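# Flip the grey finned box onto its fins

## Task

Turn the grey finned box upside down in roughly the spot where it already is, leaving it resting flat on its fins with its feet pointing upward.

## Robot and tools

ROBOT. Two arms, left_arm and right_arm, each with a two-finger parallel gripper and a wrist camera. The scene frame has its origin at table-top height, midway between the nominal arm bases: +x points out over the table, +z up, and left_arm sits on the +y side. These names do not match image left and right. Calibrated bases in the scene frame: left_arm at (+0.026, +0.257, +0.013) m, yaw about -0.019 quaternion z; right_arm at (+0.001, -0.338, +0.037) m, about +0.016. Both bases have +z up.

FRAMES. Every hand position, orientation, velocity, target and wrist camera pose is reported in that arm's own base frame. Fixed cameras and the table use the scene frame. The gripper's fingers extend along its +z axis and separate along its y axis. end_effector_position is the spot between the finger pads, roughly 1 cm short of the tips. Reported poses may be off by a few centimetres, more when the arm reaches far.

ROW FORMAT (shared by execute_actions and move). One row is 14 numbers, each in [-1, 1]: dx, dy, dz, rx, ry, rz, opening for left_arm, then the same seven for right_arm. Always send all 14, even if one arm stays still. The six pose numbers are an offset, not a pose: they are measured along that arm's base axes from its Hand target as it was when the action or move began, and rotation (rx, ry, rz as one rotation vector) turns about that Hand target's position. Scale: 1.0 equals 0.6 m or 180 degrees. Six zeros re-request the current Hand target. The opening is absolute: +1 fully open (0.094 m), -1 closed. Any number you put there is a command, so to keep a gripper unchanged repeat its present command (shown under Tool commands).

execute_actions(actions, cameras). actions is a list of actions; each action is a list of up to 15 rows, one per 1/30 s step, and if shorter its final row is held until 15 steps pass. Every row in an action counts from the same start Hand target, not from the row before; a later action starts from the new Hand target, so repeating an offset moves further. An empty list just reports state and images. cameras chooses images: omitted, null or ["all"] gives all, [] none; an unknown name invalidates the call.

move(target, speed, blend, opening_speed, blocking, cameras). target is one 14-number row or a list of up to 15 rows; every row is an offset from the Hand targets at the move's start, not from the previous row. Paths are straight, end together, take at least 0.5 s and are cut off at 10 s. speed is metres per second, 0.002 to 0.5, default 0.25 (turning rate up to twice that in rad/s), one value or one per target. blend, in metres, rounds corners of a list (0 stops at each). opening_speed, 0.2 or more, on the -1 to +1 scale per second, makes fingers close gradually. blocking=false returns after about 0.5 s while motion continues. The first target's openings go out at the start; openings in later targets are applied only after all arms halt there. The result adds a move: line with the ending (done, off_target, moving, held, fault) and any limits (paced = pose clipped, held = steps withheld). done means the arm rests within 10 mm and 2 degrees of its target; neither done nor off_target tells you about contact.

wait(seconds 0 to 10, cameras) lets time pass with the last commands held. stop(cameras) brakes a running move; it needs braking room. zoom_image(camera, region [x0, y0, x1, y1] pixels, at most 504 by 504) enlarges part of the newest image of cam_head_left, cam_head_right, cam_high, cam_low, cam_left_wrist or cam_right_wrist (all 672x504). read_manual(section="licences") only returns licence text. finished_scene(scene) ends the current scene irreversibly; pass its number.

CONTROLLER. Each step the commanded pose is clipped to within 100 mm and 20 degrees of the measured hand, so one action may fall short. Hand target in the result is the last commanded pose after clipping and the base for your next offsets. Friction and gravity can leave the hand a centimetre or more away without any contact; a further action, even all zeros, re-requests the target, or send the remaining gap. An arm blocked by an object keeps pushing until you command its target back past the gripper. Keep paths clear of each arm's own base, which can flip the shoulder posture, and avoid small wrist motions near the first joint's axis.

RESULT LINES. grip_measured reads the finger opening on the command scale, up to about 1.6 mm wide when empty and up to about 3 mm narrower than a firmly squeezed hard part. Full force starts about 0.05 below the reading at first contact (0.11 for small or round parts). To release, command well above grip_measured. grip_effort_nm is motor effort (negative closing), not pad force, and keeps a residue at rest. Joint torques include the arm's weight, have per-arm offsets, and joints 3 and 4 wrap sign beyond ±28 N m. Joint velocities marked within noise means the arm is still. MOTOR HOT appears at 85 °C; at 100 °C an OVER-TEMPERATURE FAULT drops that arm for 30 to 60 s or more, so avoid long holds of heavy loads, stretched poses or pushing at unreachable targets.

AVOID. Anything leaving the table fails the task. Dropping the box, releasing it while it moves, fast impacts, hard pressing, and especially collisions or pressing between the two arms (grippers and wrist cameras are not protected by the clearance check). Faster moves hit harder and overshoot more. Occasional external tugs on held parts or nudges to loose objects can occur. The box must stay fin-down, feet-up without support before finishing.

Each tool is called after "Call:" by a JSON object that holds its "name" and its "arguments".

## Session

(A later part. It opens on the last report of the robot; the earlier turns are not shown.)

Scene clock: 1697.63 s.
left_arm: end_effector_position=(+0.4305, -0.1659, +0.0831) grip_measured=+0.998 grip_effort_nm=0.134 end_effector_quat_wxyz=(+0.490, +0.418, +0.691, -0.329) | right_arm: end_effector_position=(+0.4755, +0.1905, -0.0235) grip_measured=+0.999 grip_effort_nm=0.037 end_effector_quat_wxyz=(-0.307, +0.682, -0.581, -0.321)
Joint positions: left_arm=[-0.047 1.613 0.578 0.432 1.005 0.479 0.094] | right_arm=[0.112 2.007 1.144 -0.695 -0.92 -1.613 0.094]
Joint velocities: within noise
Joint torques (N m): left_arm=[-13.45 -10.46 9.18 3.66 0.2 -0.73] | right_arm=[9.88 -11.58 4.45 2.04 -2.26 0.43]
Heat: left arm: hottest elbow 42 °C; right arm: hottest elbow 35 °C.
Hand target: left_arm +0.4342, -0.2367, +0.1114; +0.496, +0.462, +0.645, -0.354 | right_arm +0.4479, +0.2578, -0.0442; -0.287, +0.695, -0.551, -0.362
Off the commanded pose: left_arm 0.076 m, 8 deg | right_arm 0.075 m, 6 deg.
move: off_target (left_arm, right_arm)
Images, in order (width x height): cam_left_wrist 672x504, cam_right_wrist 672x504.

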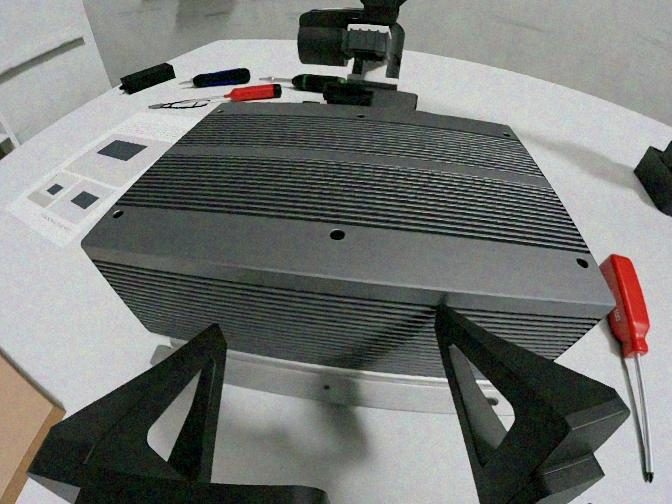

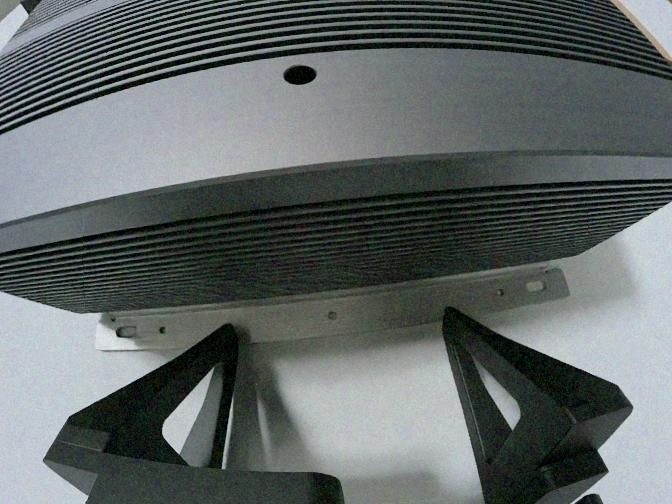

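Call:
{"name": "move", "arguments": {"target": [0.004,-0.012,0.015,0,0,-0.05,1,-0.015,0.015,-0.025,0,0,0.025,1], "speed": 0.04, "cameras": ["cam_left_wrist","cam_right_wrist"]}}

Scene clock: 1720.67 s.
left_arm: end_effector_position=(+0.4220, -0.1803, +0.0877) grip_measured=+0.998 grip_effort_nm=0.125 end_effector_quat_wxyz=(+0.456, +0.449, +0.672, -0.373) | right_arm: end_effector_position=(+0.4771, +0.1895, -0.0223) grip_measured=+0.999 grip_effort_nm=0.032 end_effector_quat_wxyz=(-0.310, +0.700, -0.561, -0.315)
Joint positions: left_arm=[-0.062 1.612 0.64 0.228 1.101 0.59 0.094] | right_arm=[0.11 2.013 1.162 -0.73 -0.916 -1.686 0.094]
Joint velocities: within noise
Joint torques (N m): left_arm=[-11.4 -9.29 12.53 2.32 1.87 -0.15] | right_arm=[10.58 -8.47 4.7 0.87 -2.19 0.13]
Heat: left arm: hottest elbow 45 °C; right arm: hottest elbow 35 °C.
Hand target: left_arm +0.4367, -0.2439, +0.1205; +0.466, +0.511, +0.607, -0.392 | right_arm +0.4389, +0.2667, -0.0593; -0.272, +0.716, -0.523, -0.373
Off the commanded pose: left_arm 0.073 m, 11 deg | right_arm 0.094 m, 9 deg.
move: off_target (left_arm, right_arm)
Images, in order (width x height): cam_left_wrist 672x504, cam_right_wrist 672x504.

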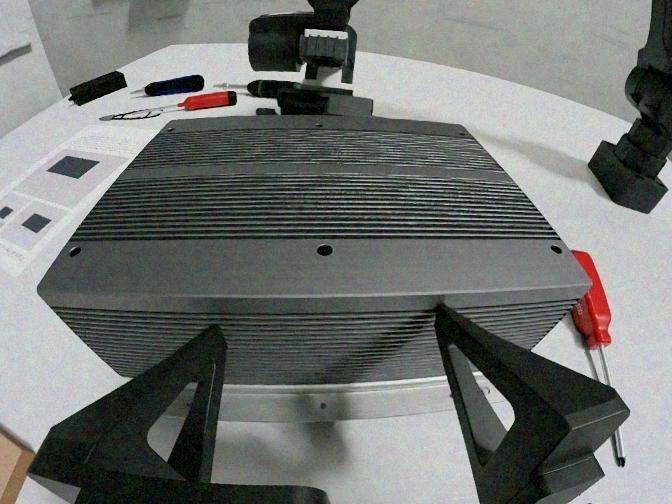

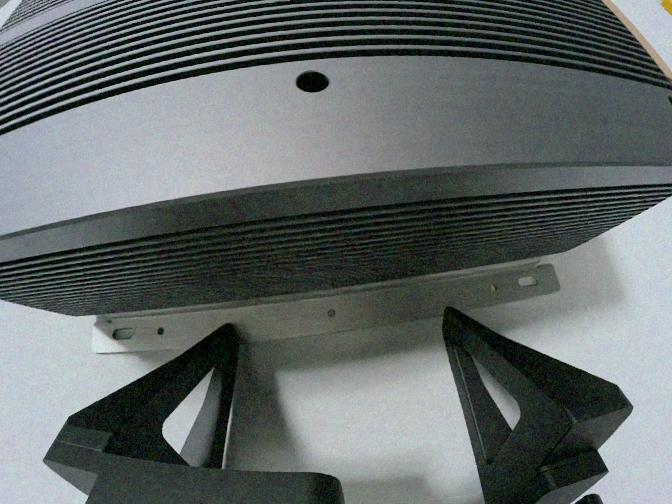

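Call:
{"name": "execute_actions", "arguments": {"actions": [], "cameras": ["cam_head_left","cam_low"]}}

Call:
{"name": "zoom_image", "arguments": {"camera": "cam_head_left", "region": [200, 190, 440, 370]}}

Call:
{"name": "zoom_image", "arguments": {"camera": "cam_low", "region": [250, 230, 430, 320]}}

Scene clock: 1726.47 s.
left_arm: end_effector_position=(+0.4219, -0.1803, +0.0876) grip_measured=+0.998 grip_effort_nm=0.125 end_effector_quat_wxyz=(+0.455, +0.449, +0.672, -0.373) | right_arm: end_effector_position=(+0.4773, +0.1896, -0.0222) grip_measured=+0.999 grip_effort_nm=0.037 end_effector_quat_wxyz=(-0.310, +0.700, -0.561, -0.315)
Joint positions: left_arm=[-0.062 1.612 0.64 0.227 1.101 0.591 0.094] | right_arm=[0.11 2.013 1.162 -0.73 -0.916 -1.686 0.094]
Joint velocities: within noise
Joint torques (N m): left_arm=[-11.34 -9.47 12.67 2.33 1.89 -0.11] | right_arm=[11.16 -8.12 4.66 0.88 -2.16 0.17]
Heat: left arm: hottest elbow 46 °C; right arm: hottest elbow 35 °C.
Hand target: left_arm +0.4366, -0.2438, +0.1204; +0.466, +0.511, +0.607, -0.392 | right_arm +0.4391, +0.2667, -0.0591; -0.273, +0.716, -0.523, -0.373
Tool commands: left_gripper/opening=+1.0 right_gripper/opening=+1.0
Off the commanded pose: left_arm 0.073 m, 11 deg | right_arm 0.094 m, 9 deg.
Images, in order (width x height): cam_head_left 672x504, cam_low 672x504.

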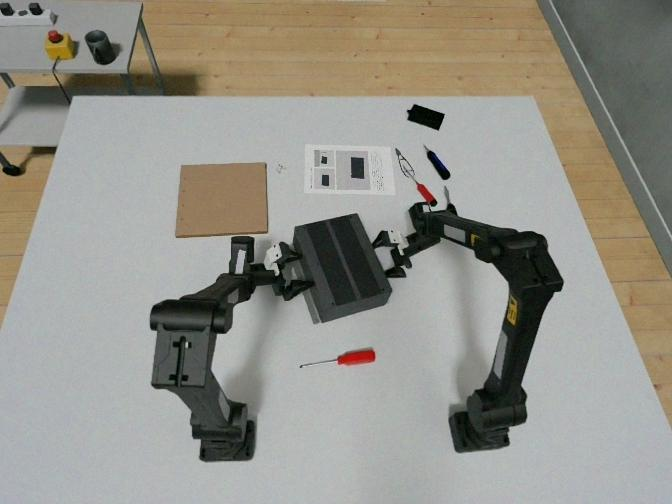

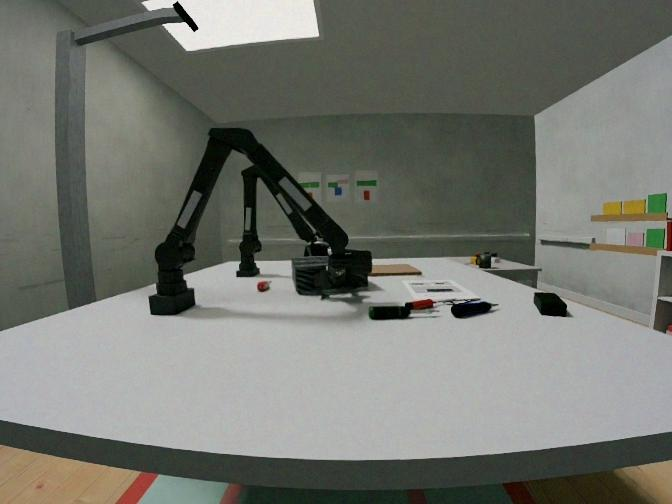

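Scaled by 2.100.

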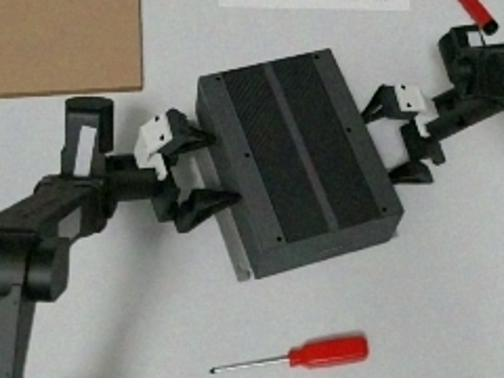

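Scaled by 2.800.

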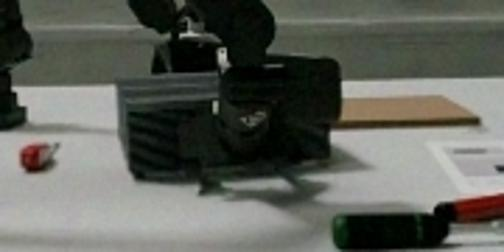

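Call:
{"name": "move", "arguments": {"target": [0.006,-0.022,0.038,0.0376,0.0098,0,1,0,0,0,0,0,0,1], "speed": 0.04, "cameras": ["cam_left_wrist","cam_right_wrist"]}}

Scene clock: 1745.30 s.
left_arm: end_effector_position=(+0.4214, -0.1826, +0.0936) grip_measured=+0.998 grip_effort_nm=0.125 end_effector_quat_wxyz=(+0.402, +0.469, +0.705, -0.347) | right_arm: end_effector_position=(+0.4769, +0.1897, -0.0218) grip_measured=+0.999 grip_effort_nm=0.032 end_effector_quat_wxyz=(-0.312, +0.703, -0.556, -0.315)
Joint positions: left_arm=[-0.087 1.546 0.714 -0.11 1.002 0.734 0.094] | right_arm=[0.11 2.014 1.164 -0.736 -0.918 -1.702 0.094]
Joint velocities: within noise
Joint torques (N m): left_arm=[-12.75 -11.05 14.19 2.32 1.92 -0.4] | right_arm=[11.16 -8.18 4.56 1.02 -2 0.28]
Heat: left arm: hottest elbow 49 °C; right arm: hottest elbow 35 °C.
Hand target: left_arm +0.4403, -0.2571, +0.1433; +0.426, +0.531, +0.636, -0.363 | right_arm +0.4389, +0.2667, -0.0591; -0.272, +0.716, -0.523, -0.373
Off the commanded pose: left_arm 0.091 m, 11 deg | right_arm 0.094 m, 9 deg.
move: off_target (left_arm, right_arm)
Images, in order (width x height): cam_left_wrist 672x504, cam_right_wrist 672x504.

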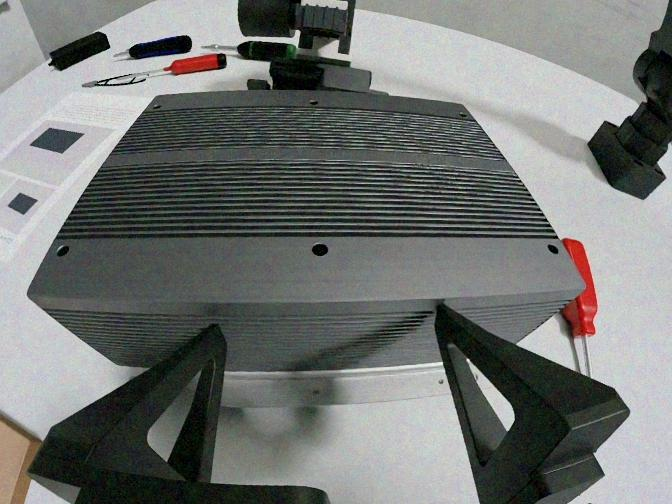

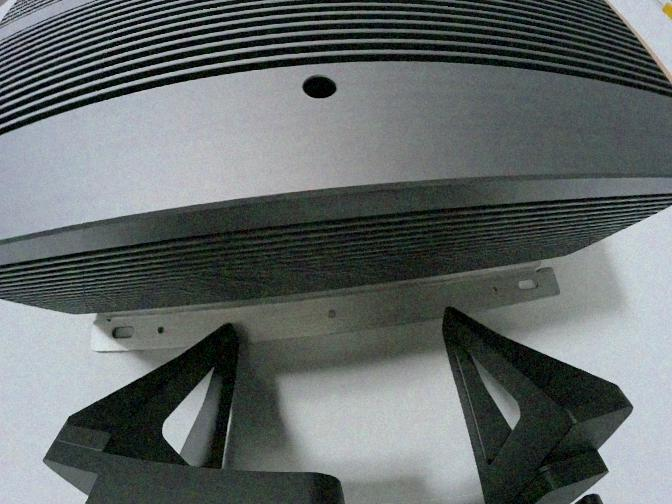

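Call:
{"name": "execute_actions", "arguments": {"actions": [], "cameras": ["cam_left_wrist","cam_right_wrist","cam_head_left","cam_low"]}}

Scene clock: 1788.10 s.
left_arm: end_effector_position=(+0.4212, -0.1825, +0.0934) grip_measured=+0.998 grip_effort_nm=0.125 end_effector_quat_wxyz=(+0.402, +0.469, +0.706, -0.347) | right_arm: end_effector_position=(+0.4769, +0.1897, -0.0218) grip_measured=+0.999 grip_effort_nm=0.037 end_effector_quat_wxyz=(-0.312, +0.703, -0.556, -0.315)
Joint positions: left_arm=[-0.087 1.546 0.714 -0.111 1.002 0.735 0.094] | right_arm=[0.11 2.014 1.164 -0.736 -0.918 -1.701 0.094]
Joint velocities: within noise
Joint torques (N m): left_arm=[-12.81 -10.99 14.16 2.41 1.94 -0.39] | right_arm=[10.64 -8.53 4.55 0.83 -2.01 0.25]
Heat: left arm: hottest elbow 52 °C; right arm: hottest elbow 34 °C.
Hand target: left_arm +0.4403, -0.2570, +0.1433; +0.426, +0.531, +0.636, -0.363 | right_arm +0.4389, +0.2667, -0.0591; -0.272, +0.716, -0.523, -0.373
Tool commands: left_gripper/opening=+1.0 right_gripper/opening=+1.0
Off the commanded pose: left_arm 0.092 m, 11 deg | right_arm 0.094 m, 9 deg.
Images, in order (width x height): cam_head_left 672x504, cam_low 672x504, cam_left_wrist 672x504, cam_right_wrist 672x504.

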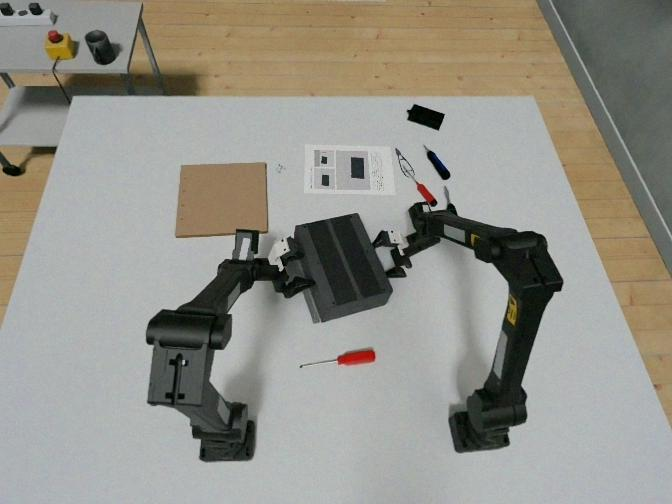

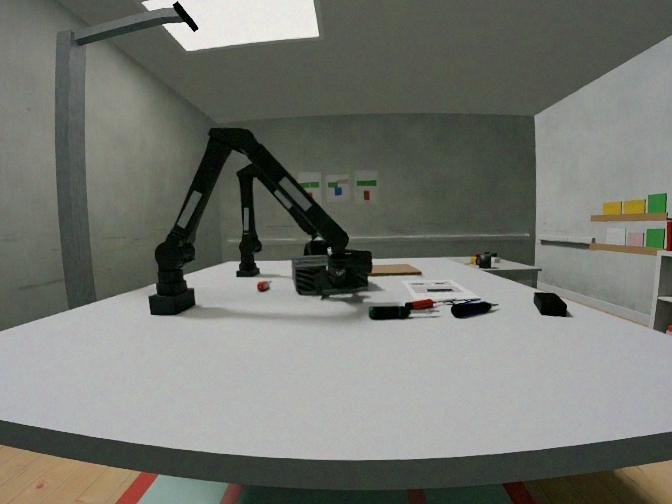

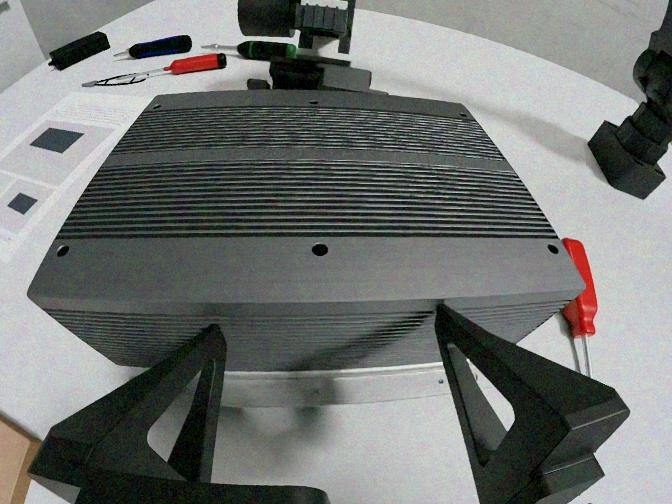

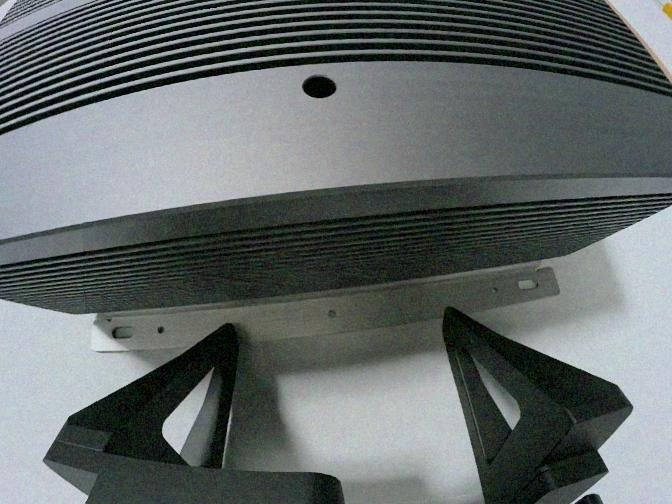

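Call:
{"name": "zoom_image", "arguments": {"camera": "cam_low", "region": [270, 220, 410, 320]}}

Call:
{"name": "zoom_image", "arguments": {"camera": "cam_right_wrist", "region": [80, 250, 580, 500]}}

Scaled by 3.600.

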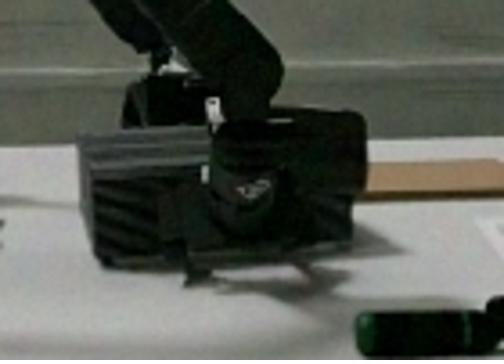

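Scaled by 1.008 from the camera's 672x504 image, which has a finer 960x720 frame.

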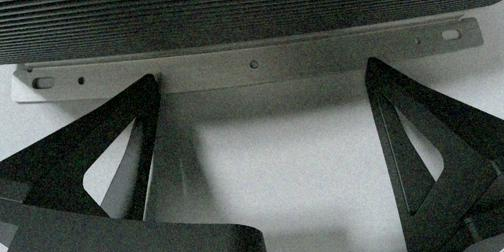

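Call:
{"name": "move", "arguments": {"target": [0.0038,-0.0145,0.03,0.027,0.007,0,1,0,0,0,0,0,0,1], "speed": 0.05, "cameras": ["cam_left_wrist","cam_right_wrist"]}}

Scene clock: 1815.63 s.
left_arm: end_effector_position=(+0.4280, -0.1978, +0.1228) grip_measured=+0.998 grip_effort_nm=0.125 end_effector_quat_wxyz=(+0.374, +0.489, +0.716, -0.331) | right_arm: end_effector_position=(+0.4771, +0.1897, -0.0219) grip_measured=+0.999 grip_effort_nm=0.027 end_effector_quat_wxyz=(-0.311, +0.703, -0.556, -0.315)
Joint positions: left_arm=[-0.135 1.492 0.806 -0.315 0.931 0.771 0.094] | right_arm=[0.11 2.015 1.165 -0.738 -0.918 -1.702 0.094]
Joint velocities: within noise
Joint torques (N m): left_arm=[-11.46 -9.58 14.09 2.61 1.52 -0.26] | right_arm=[10.81 -8.82 4.48 1.03 -2.05 0.29]
Heat: left arm: hottest elbow 54 °C; right arm: hottest wrist yaw 35 °C.
Hand target: left_arm +0.4425, -0.2659, +0.1611; +0.396, +0.545, +0.655, -0.342 | right_arm +0.4390, +0.2667, -0.0592; -0.272, +0.716, -0.523, -0.373
Off the commanded pose: left_arm 0.079 m, 10 deg | right_arm 0.094 m, 9 deg.
move: off_target (left_arm, right_arm)
Images, in order (width x height): cam_left_wrist 672x504, cam_right_wrist 672x504.

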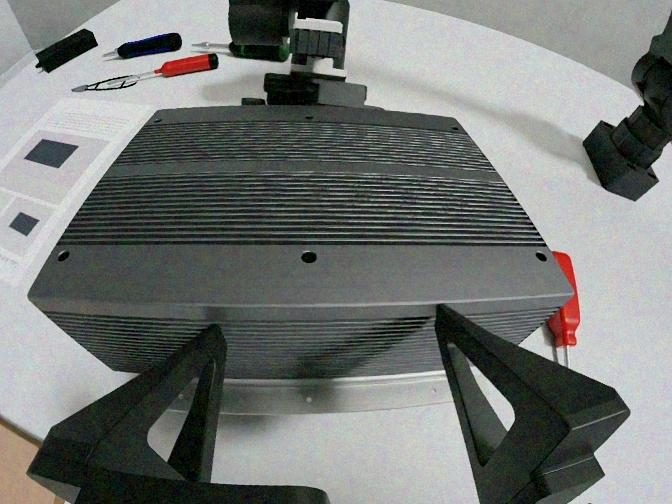

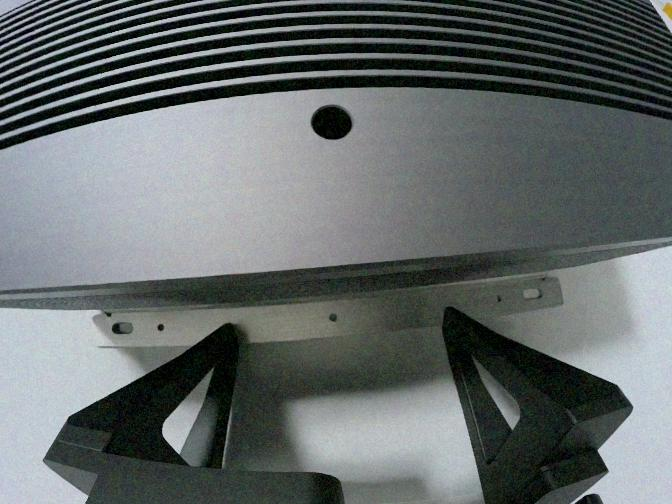

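Call:
{"name": "move", "arguments": {"target": [0.005,-0.0194,0.0255,0.0376,0.0098,0,1,0,0,0,0.0546,0.0102,0,1], "speed": 0.05, "cameras": ["cam_left_wrist","cam_right_wrist"]}}

Scene clock: 1866.63 s.
left_arm: end_effector_position=(+0.4380, -0.2144, +0.1486) grip_measured=+0.998 grip_effort_nm=0.125 end_effector_quat_wxyz=(+0.337, +0.517, +0.729, -0.296) | right_arm: end_effector_position=(+0.4760, +0.1970, -0.0195) grip_measured=+0.999 grip_effort_nm=0.037 end_effector_quat_wxyz=(-0.363, +0.664, -0.532, -0.380)
Joint positions: left_arm=[-0.194 1.471 0.926 -0.519 0.818 0.815 0.094] | right_arm=[0.091 2.077 1.185 -0.762 -1.105 -1.752 0.094]
Joint velocities: within noise
Joint torques (N m): left_arm=[-10.46 -8.82 13.78 2.41 1.47 -0.28] | right_arm=[10.34 -8.88 4.42 0.98 -1.53 -0.19]
Heat: left arm: hottest elbow 58 °C; right arm: hottest wrist yaw 37 °C.
Hand target: left_arm +0.4455, -0.2775, +0.1765; +0.353, +0.562, +0.680, -0.311 | right_arm +0.4390, +0.2668, -0.0591; -0.324, +0.684, -0.494, -0.428
Off the commanded pose: left_arm 0.069 m, 8 deg | right_arm 0.088 m, 9 deg.
move: off_target (left_arm, right_arm)
Images, in order (width x height): cam_left_wrist 672x504, cam_right_wrist 672x504.

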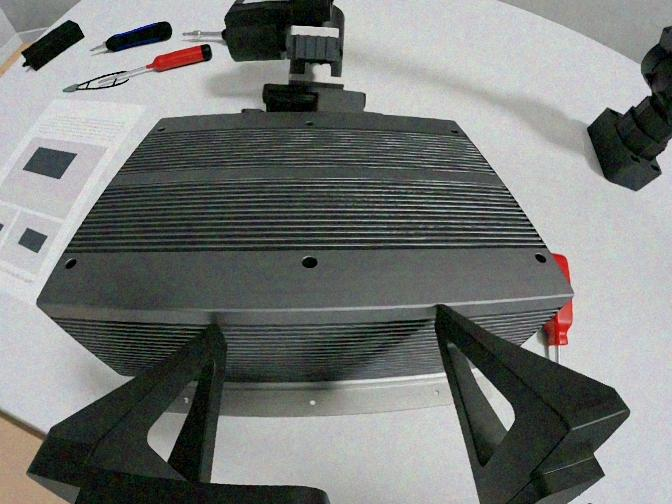

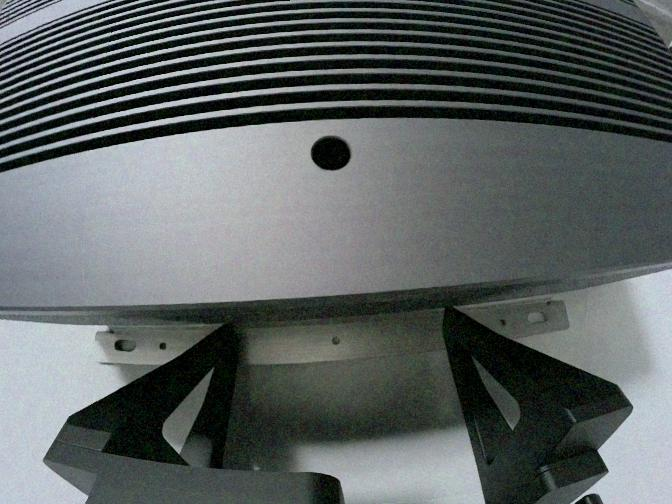

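Call:
{"name": "move", "arguments": {"target": [0.0059,-0.0227,0.025,0.0323,0.0084,0,1,0,0,0,0,0,0,1], "speed": 0.05, "cameras": ["cam_left_wrist","cam_right_wrist","cam_low"]}}

Scene clock: 1931.90 s.
left_arm: end_effector_position=(+0.4286, -0.2878, +0.1819) grip_measured=+0.998 grip_effort_nm=0.120 end_effector_quat_wxyz=(+0.298, +0.571, +0.707, -0.292) | right_arm: end_effector_position=(+0.4632, +0.2353, -0.0219) grip_measured=+0.999 grip_effort_nm=0.027 end_effector_quat_wxyz=(-0.355, +0.663, -0.514, -0.414)
Joint positions: left_arm=[-0.365 1.488 1.072 -0.662 0.738 0.799 0.094] | right_arm=[0.164 2.103 1.196 -0.751 -1.151 -1.715 0.094]
Joint velocities: within noise
Joint torques (N m): left_arm=[0.03 -9.23 12.07 1.91 0.45 -0.06] | right_arm=[4.78 -10.93 4.42 1.11 0.22 -0.32]
Heat: left arm: hottest elbow 63 °C; right arm: hottest elbow 35 °C.
Hand target: left_arm +0.4491, -0.2911, +0.1915; +0.315, +0.575, +0.700, -0.283 | right_arm +0.4390, +0.2668, -0.0590; -0.324, +0.684, -0.494, -0.428
Off the commanded pose: left_arm 0.023 m, 2 deg | right_arm 0.054 m, 5 deg.
move: off_target (left_arm, right_arm)
Images, in order (width x height): cam_low 672x504, cam_left_wrist 672x504, cam_right_wrist 672x504.

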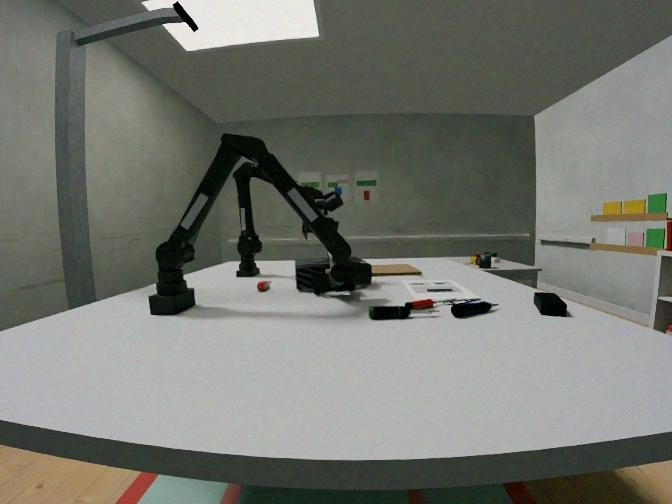

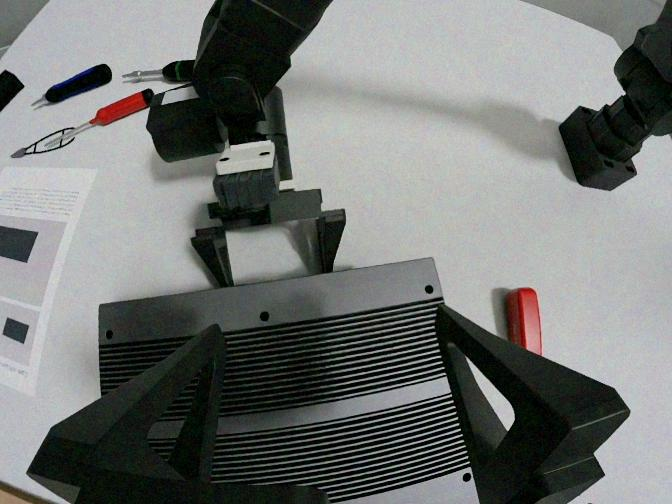

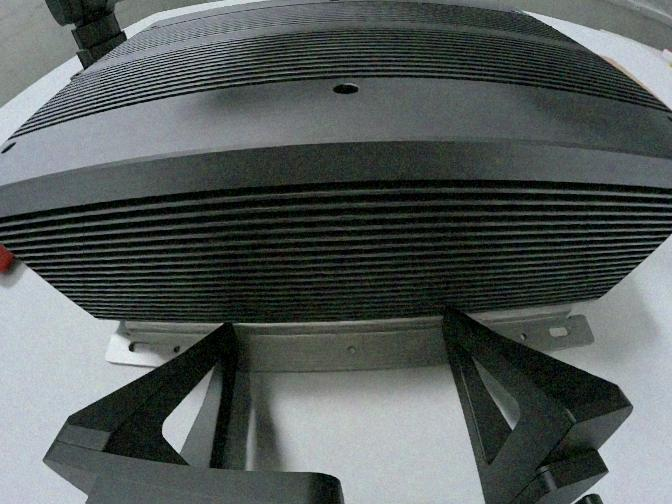

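Call:
{"name": "move", "arguments": {"target": [[0,0,0.05,0,0,0,1,0.04,-0.0525,0.078,0,0,0,1],[-0.015,0.352,0.064,0,0,0,1,0.035,-0.245,0.13,0,0,0,1]], "speed": 0.15, "cameras": ["cam_left_wrist","cam_right_wrist","cam_head_left"]}}

Call:
{"name": "zoom_image", "arguments": {"camera": "cam_head_left", "region": [260, 180, 440, 340]}}

Scene clock: 2054.83 s.
left_arm: end_effector_position=(+0.4262, -0.0831, +0.2230) grip_measured=+0.998 grip_effort_nm=0.125 end_effector_quat_wxyz=(+0.309, +0.570, +0.704, -0.288) | right_arm: end_effector_position=(+0.4589, +0.1246, +0.0122) grip_measured=+0.999 grip_effort_nm=0.032 end_effector_quat_wxyz=(-0.318, +0.669, -0.538, -0.402)
Joint positions: left_arm=[0.116 1.446 1.162 -1.26 0.872 1.466 0.094] | right_arm=[-0.045 2.058 1.261 -1.234 -1.013 -2.09 0.094]
Joint velocities: within noise
Joint torques (N m): left_arm=[-0.21 -8.12 11.58 0.27 0.76 -0.04] | right_arm=[-0.91 -17.08 4.68 -0.51 -0.49 -0.13]
Heat: left arm: hottest elbow 58 °C; right arm: hottest elbow 34 °C.
Hand target: left_arm +0.4401, -0.0799, +0.2299; +0.315, +0.575, +0.700, -0.283 | right_arm +0.4599, +0.1197, +0.0188; -0.324, +0.684, -0.494, -0.428
Off the commanded pose: left_arm 0.016 m, 1 deg | right_arm 0.008 m, 6 deg.
joint sent to its limit (right arm) — joint 6 (wrist roll), lower limit. The joint targets are off in orientation, not in position.
move: off_target (left_arm, right_arm)
Images, in order (width x height): cam_head_left 672x504, cam_left_wrist 672x504, cam_right_wrist 672x504.

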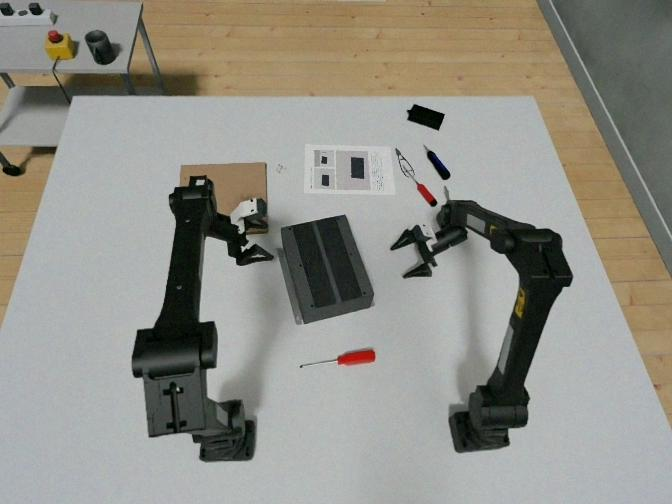

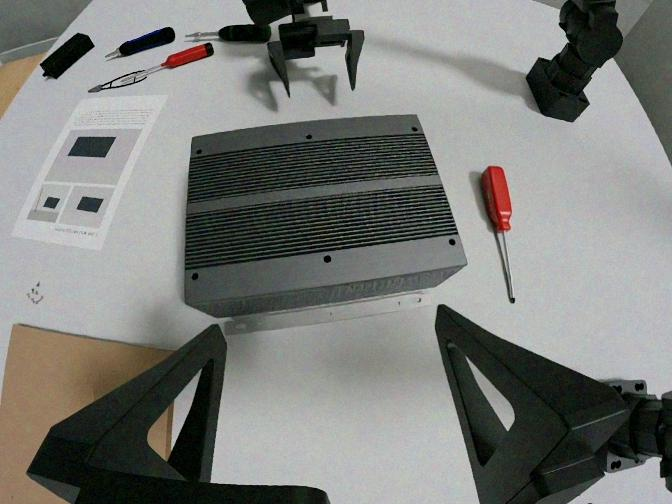

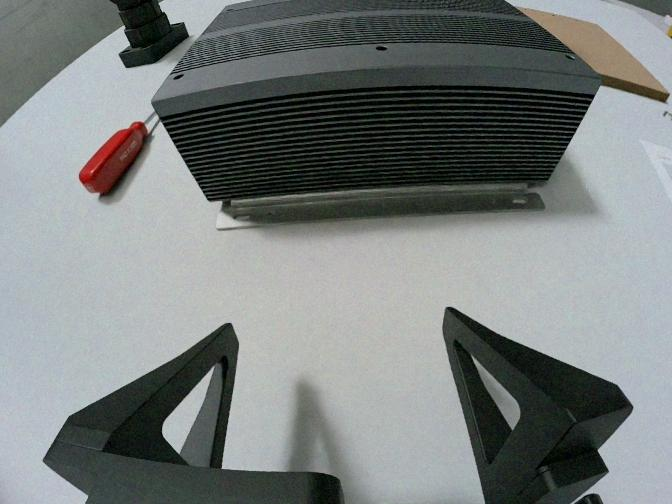

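Scaled by 2.800.

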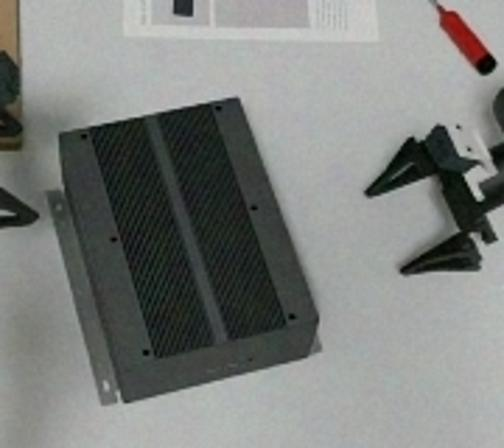

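Call:
{"name": "move", "arguments": {"target": [-0.1135,0.083,-0.183,-0.1265,0.3845,0.31,1,0.028,0.095,-0.04,-0.0545,-0.0108,-0.0356,1], "speed": 0.2, "cameras": ["cam_left_wrist","cam_right_wrist","cam_head_left"]}}

Scene clock: 2328.77 s.
left_arm: end_effector_position=(+0.3718, -0.0333, +0.1270) grip_measured=+0.998 grip_effort_nm=0.120 end_effector_quat_wxyz=(+0.072, -0.102, +0.861, -0.494) | right_arm: end_effector_position=(+0.4753, +0.1703, -0.0125) grip_measured=+0.999 grip_effort_nm=0.027 end_effector_quat_wxyz=(-0.294, +0.682, -0.566, -0.359)
Joint positions: left_arm=[0.321 1.47 0.833 -1.033 1.042 0.143 0.094] | right_arm=[0.064 2.045 1.229 -0.938 -0.953 -1.788 0.094]
Joint velocities: within noise
Joint torques (N m): left_arm=[0.09 -7.3 6.45 0.85 0.75 -0.27] | right_arm=[0.26 -17.2 5.08 0.44 -0.53 0.04]
Heat: left arm: hottest elbow 57 °C; right arm: hottest shoulder 34 °C.
Hand target: left_arm +0.3719, -0.0301, +0.1200; +0.066, -0.115, +0.858, -0.496 | right_arm +0.4768, +0.1768, -0.0051; -0.296, +0.688, -0.560, -0.353
Off the commanded pose: left_arm 0.008 m, 2 deg | right_arm 0.010 m, 1 deg.
move: done
Images, in order (width x height): cam_head_left 672x504, cam_left_wrist 672x504, cam_right_wrist 672x504.

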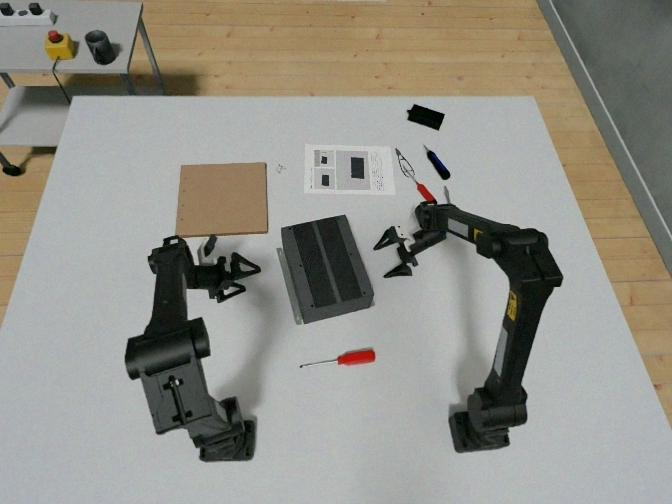

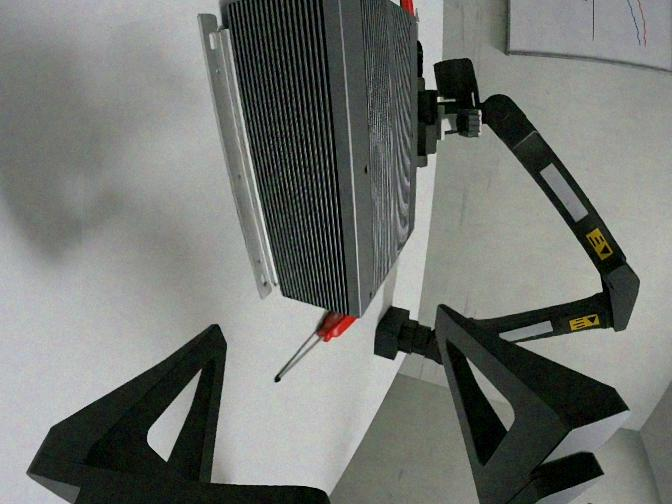

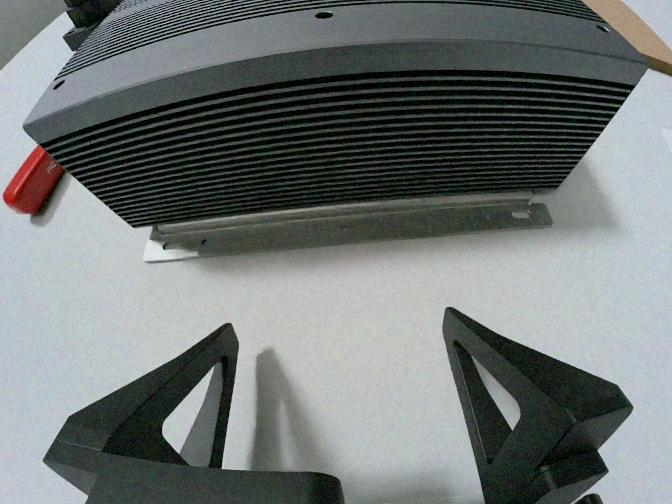

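Call:
{"name": "move", "arguments": {"target": [[0,-0.033,-0.1,0,0,0,1,0,0,-0.0665,0,0,0,1],[0,-0.033,-0.14,0,0,0,1,-0.0193,0.083,-0.0665,0,0,0,1]], "speed": 0.1, "cameras": ["cam_left_wrist","cam_right_wrist"]}}

Scene clock: 2340.23 s.
left_arm: end_effector_position=(+0.3742, -0.0452, +0.0442) grip_measured=+0.998 grip_effort_nm=0.125 end_effector_quat_wxyz=(+0.079, -0.110, +0.860, -0.493) | right_arm: end_effector_position=(+0.4760, +0.2207, -0.0253) grip_measured=+0.999 grip_effort_nm=0.032 end_effector_quat_wxyz=(-0.309, +0.678, -0.565, -0.354)
Joint positions: left_arm=[0.287 1.626 0.721 -0.668 1.045 0.034 0.094] | right_arm=[0.16 2.05 1.186 -0.704 -0.979 -1.59 0.094]
Joint velocities: within noise
Joint torques (N m): left_arm=[-1.67 -7.41 5.14 1.05 0.79 -0.25] | right_arm=[1.03 -13.16 3.79 1.37 0.13 -0.23]
Heat: left arm: hottest elbow 54 °C; right arm: hottest elbow 34 °C.
Hand target: left_arm +0.3719, -0.0499, +0.0361; +0.066, -0.115, +0.858, -0.496 | right_arm +0.4652, +0.2265, -0.0451; -0.296, +0.688, -0.560, -0.353
Off the commanded pose: left_arm 0.010 m, 2 deg | right_arm 0.023 m, 2 deg.
move: off_target (right_arm)
Images, in order (width x height): cam_left_wrist 672x504, cam_right_wrist 672x504.

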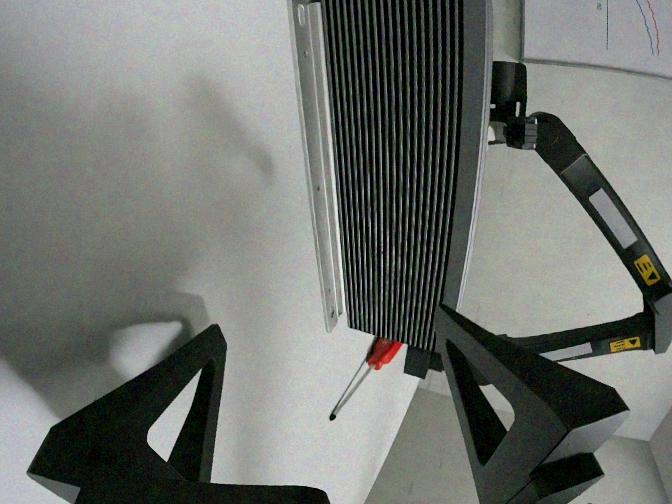

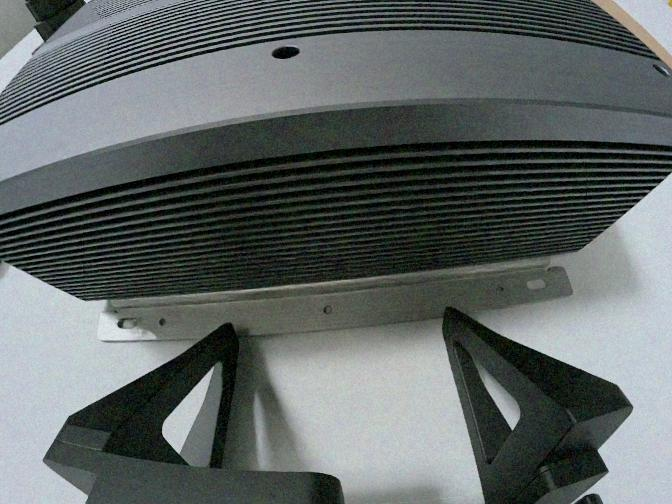

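Call:
{"name": "move", "arguments": {"target": [0.035,-0.095,-0.0068,0,0,0,1,0,0,0,0,0,0,1], "speed": 0.1, "cameras": ["cam_left_wrist","cam_head_left"]}}

Call:
{"name": "zoom_image", "arguments": {"camera": "cam_left_wrist", "region": [180, 0, 560, 370]}}

Scene clock: 2374.43 s.
left_arm: end_effector_position=(+0.3956, -0.1038, +0.0404) grip_measured=+0.998 grip_effort_nm=0.125 end_effector_quat_wxyz=(+0.076, -0.109, +0.858, -0.496) | right_arm: end_effector_position=(+0.4760, +0.2207, -0.0253) grip_measured=+0.999 grip_effort_nm=0.032 end_effector_quat_wxyz=(-0.309, +0.678, -0.566, -0.354)
Joint positions: left_arm=[0.113 1.626 0.687 -0.35 1.029 -0.299 0.094] | right_arm=[0.16 2.05 1.186 -0.704 -0.979 -1.59 0.094]
Joint velocities: within noise
Joint torques (N m): left_arm=[-1.44 -7.94 5.19 1.61 0.51 -0.26] | right_arm=[1.2 -13.1 3.9 1.47 0.15 -0.21]
Heat: left arm: hottest elbow 48 °C; right arm: hottest shoulder 33 °C.
Hand target: left_arm +0.3930, -0.1069, +0.0321; +0.066, -0.115, +0.858, -0.496 | right_arm +0.4652, +0.2265, -0.0450; -0.296, +0.688, -0.560, -0.353
Off the commanded pose: left_arm 0.009 m, 1 deg | right_arm 0.023 m, 2 deg.
move: off_target (right_arm)
Images, in order (width x height): cam_head_left 672x504, cam_left_wrist 672x504.

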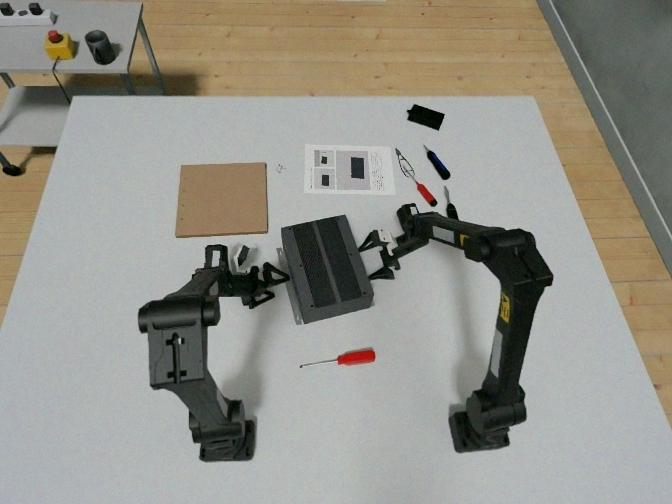

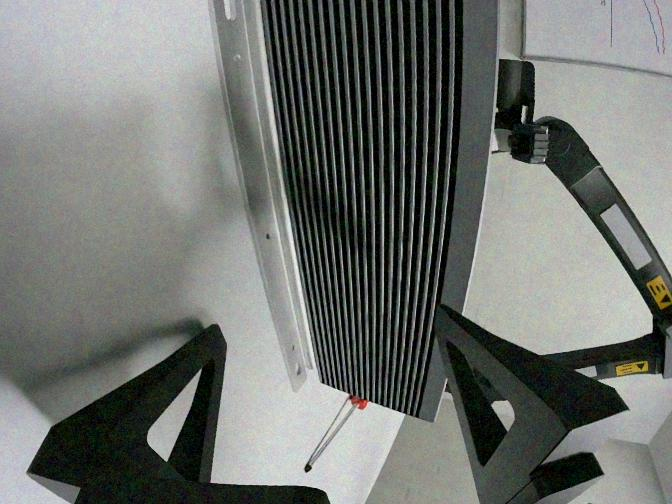

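Scaled by 1.326 from the camera's 672x504 image, which has a finer 960x720 frame.

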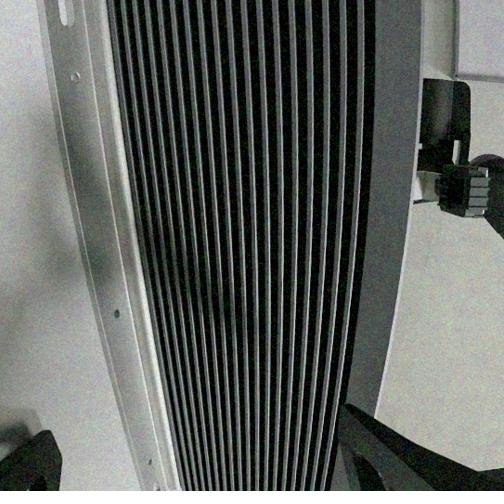

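Call:
{"name": "zoom_image", "arguments": {"camera": "cam_head_left", "region": [210, 200, 410, 350]}}

Call:
{"name": "zoom_image", "arguments": {"camera": "cam_head_right", "region": [210, 200, 410, 350]}}

Scaled by 2.520.

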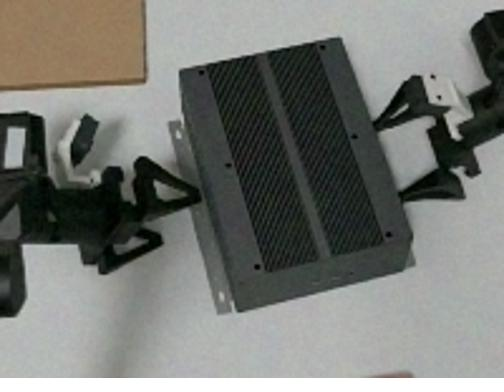

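This scene's latest camera images include none from cam_head_right. They are from: cam_head_left, cam_left_wrist. cam_head_right's image comes with the result of a call that names it in "cameras".

Call:
{"name": "move", "arguments": {"target": [[0,0,-0.008,0,0,0,1,0,0,0,0,0,0,1],[0.014,-0.052,-0.008,0,0,0,1,0,0,0,0,0,0,1]], "speed": 0.06, "cameras": ["cam_left_wrist","cam_right_wrist"]}}

Scene clock: 2394.13 s.
left_arm: end_effector_position=(+0.4041, -0.1153, +0.0368) grip_measured=+0.998 grip_effort_nm=0.120 end_effector_quat_wxyz=(+0.085, -0.126, +0.854, -0.498) | right_arm: end_effector_position=(+0.4760, +0.2207, -0.0253) grip_measured=+0.999 grip_effort_nm=0.032 end_effector_quat_wxyz=(-0.309, +0.678, -0.566, -0.354)
Joint positions: left_arm=[0.077 1.635 0.665 -0.203 1.011 -0.438 0.094] | right_arm=[0.16 2.05 1.186 -0.704 -0.979 -1.589 0.094]
Joint velocities: within noise
Joint torques (N m): left_arm=[-5.83 -7.47 5.76 2.19 0.05 -0.4] | right_arm=[0.62 -13.68 3.93 1.2 0.14 -0.24]
Heat: left arm: hottest elbow 47 °C; right arm: hottest shoulder 33 °C.
Hand target: left_arm +0.4014, -0.1381, +0.0272; +0.066, -0.115, +0.858, -0.496 | right_arm +0.4652, +0.2265, -0.0450; -0.296, +0.688, -0.560, -0.353
Off the commanded pose: left_arm 0.025 m, 3 deg | right_arm 0.023 m, 2 deg.
move: off_target (left_arm, right_arm)
Images, in order (width x height): cam_left_wrist 672x504, cam_right_wrist 672x504.

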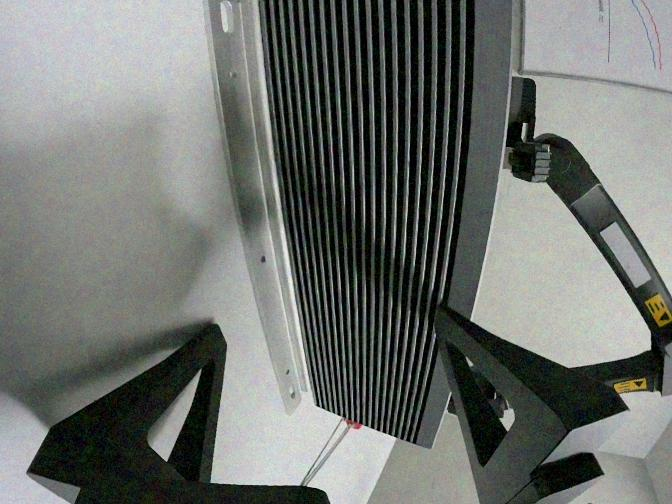

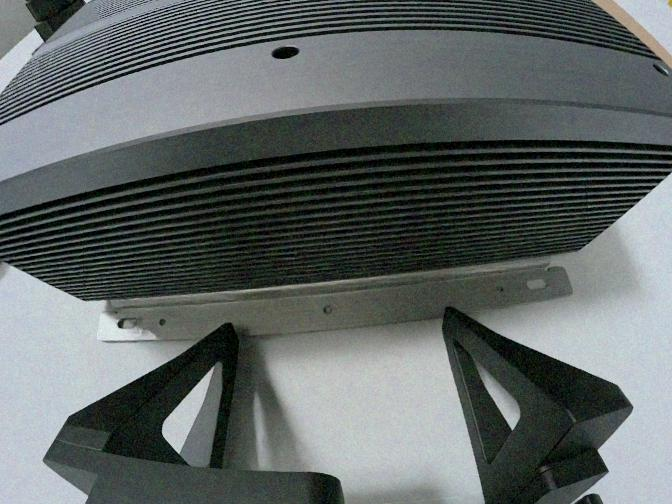

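Call:
{"name": "move", "arguments": {"target": [0.0197,-0.0724,0.025,0,0,-0.03,1,-0.02,0.085,-0.017,0,0,0.02,1], "speed": 0.06, "cameras": ["cam_left_wrist","cam_right_wrist"]}}

Scene clock: 2408.93 s.
left_arm: end_effector_position=(+0.4035, -0.1180, +0.0373) grip_measured=+0.998 grip_effort_nm=0.125 end_effector_quat_wxyz=(+0.070, -0.134, +0.856, -0.495) | right_arm: end_effector_position=(+0.4764, +0.2242, -0.0257) grip_measured=+0.999 grip_effort_nm=0.032 end_effector_quat_wxyz=(-0.306, +0.673, -0.574, -0.352)
Joint positions: left_arm=[0.069 1.634 0.68 -0.246 1.004 -0.446 0.094] | right_arm=[0.168 2.045 1.178 -0.676 -0.97 -1.547 0.094]
Joint velocities: within noise
Joint torques (N m): left_arm=[-13.27 -7.88 9.74 1.32 0.38 -0.37] | right_arm=[8.18 -11.11 4.49 2.65 -0.22 -0.03]
Heat: left arm: hottest elbow 46 °C; right arm: hottest shoulder 33 °C.
Hand target: left_arm +0.4133, -0.1816, +0.0423; +0.043, -0.074, +0.863, -0.498 | right_arm +0.4531, +0.2775, -0.0552; -0.285, +0.705, -0.538, -0.363
Off the commanded pose: left_arm 0.064 m, 8 deg | right_arm 0.065 m, 6 deg.
move: off_target (left_arm, right_arm)
Images, in order (width x height): cam_left_wrist 672x504, cam_right_wrist 672x504.

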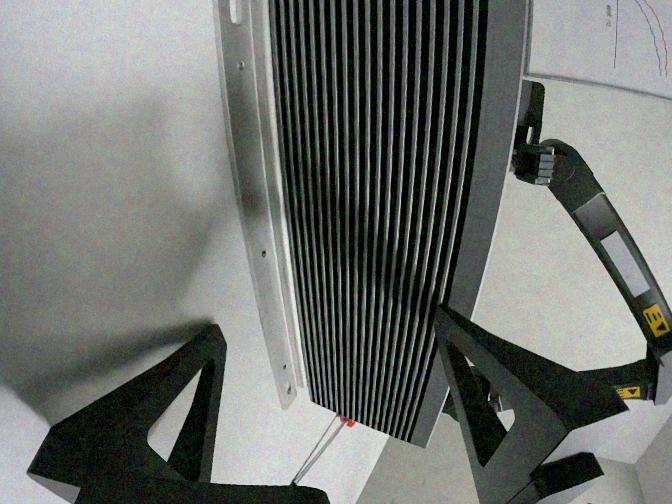

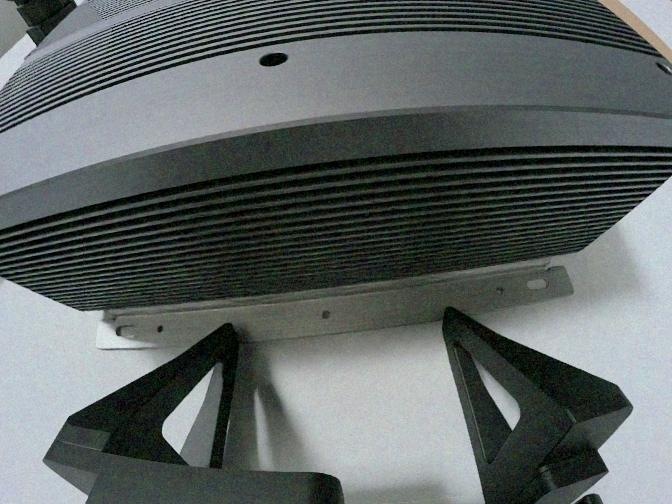

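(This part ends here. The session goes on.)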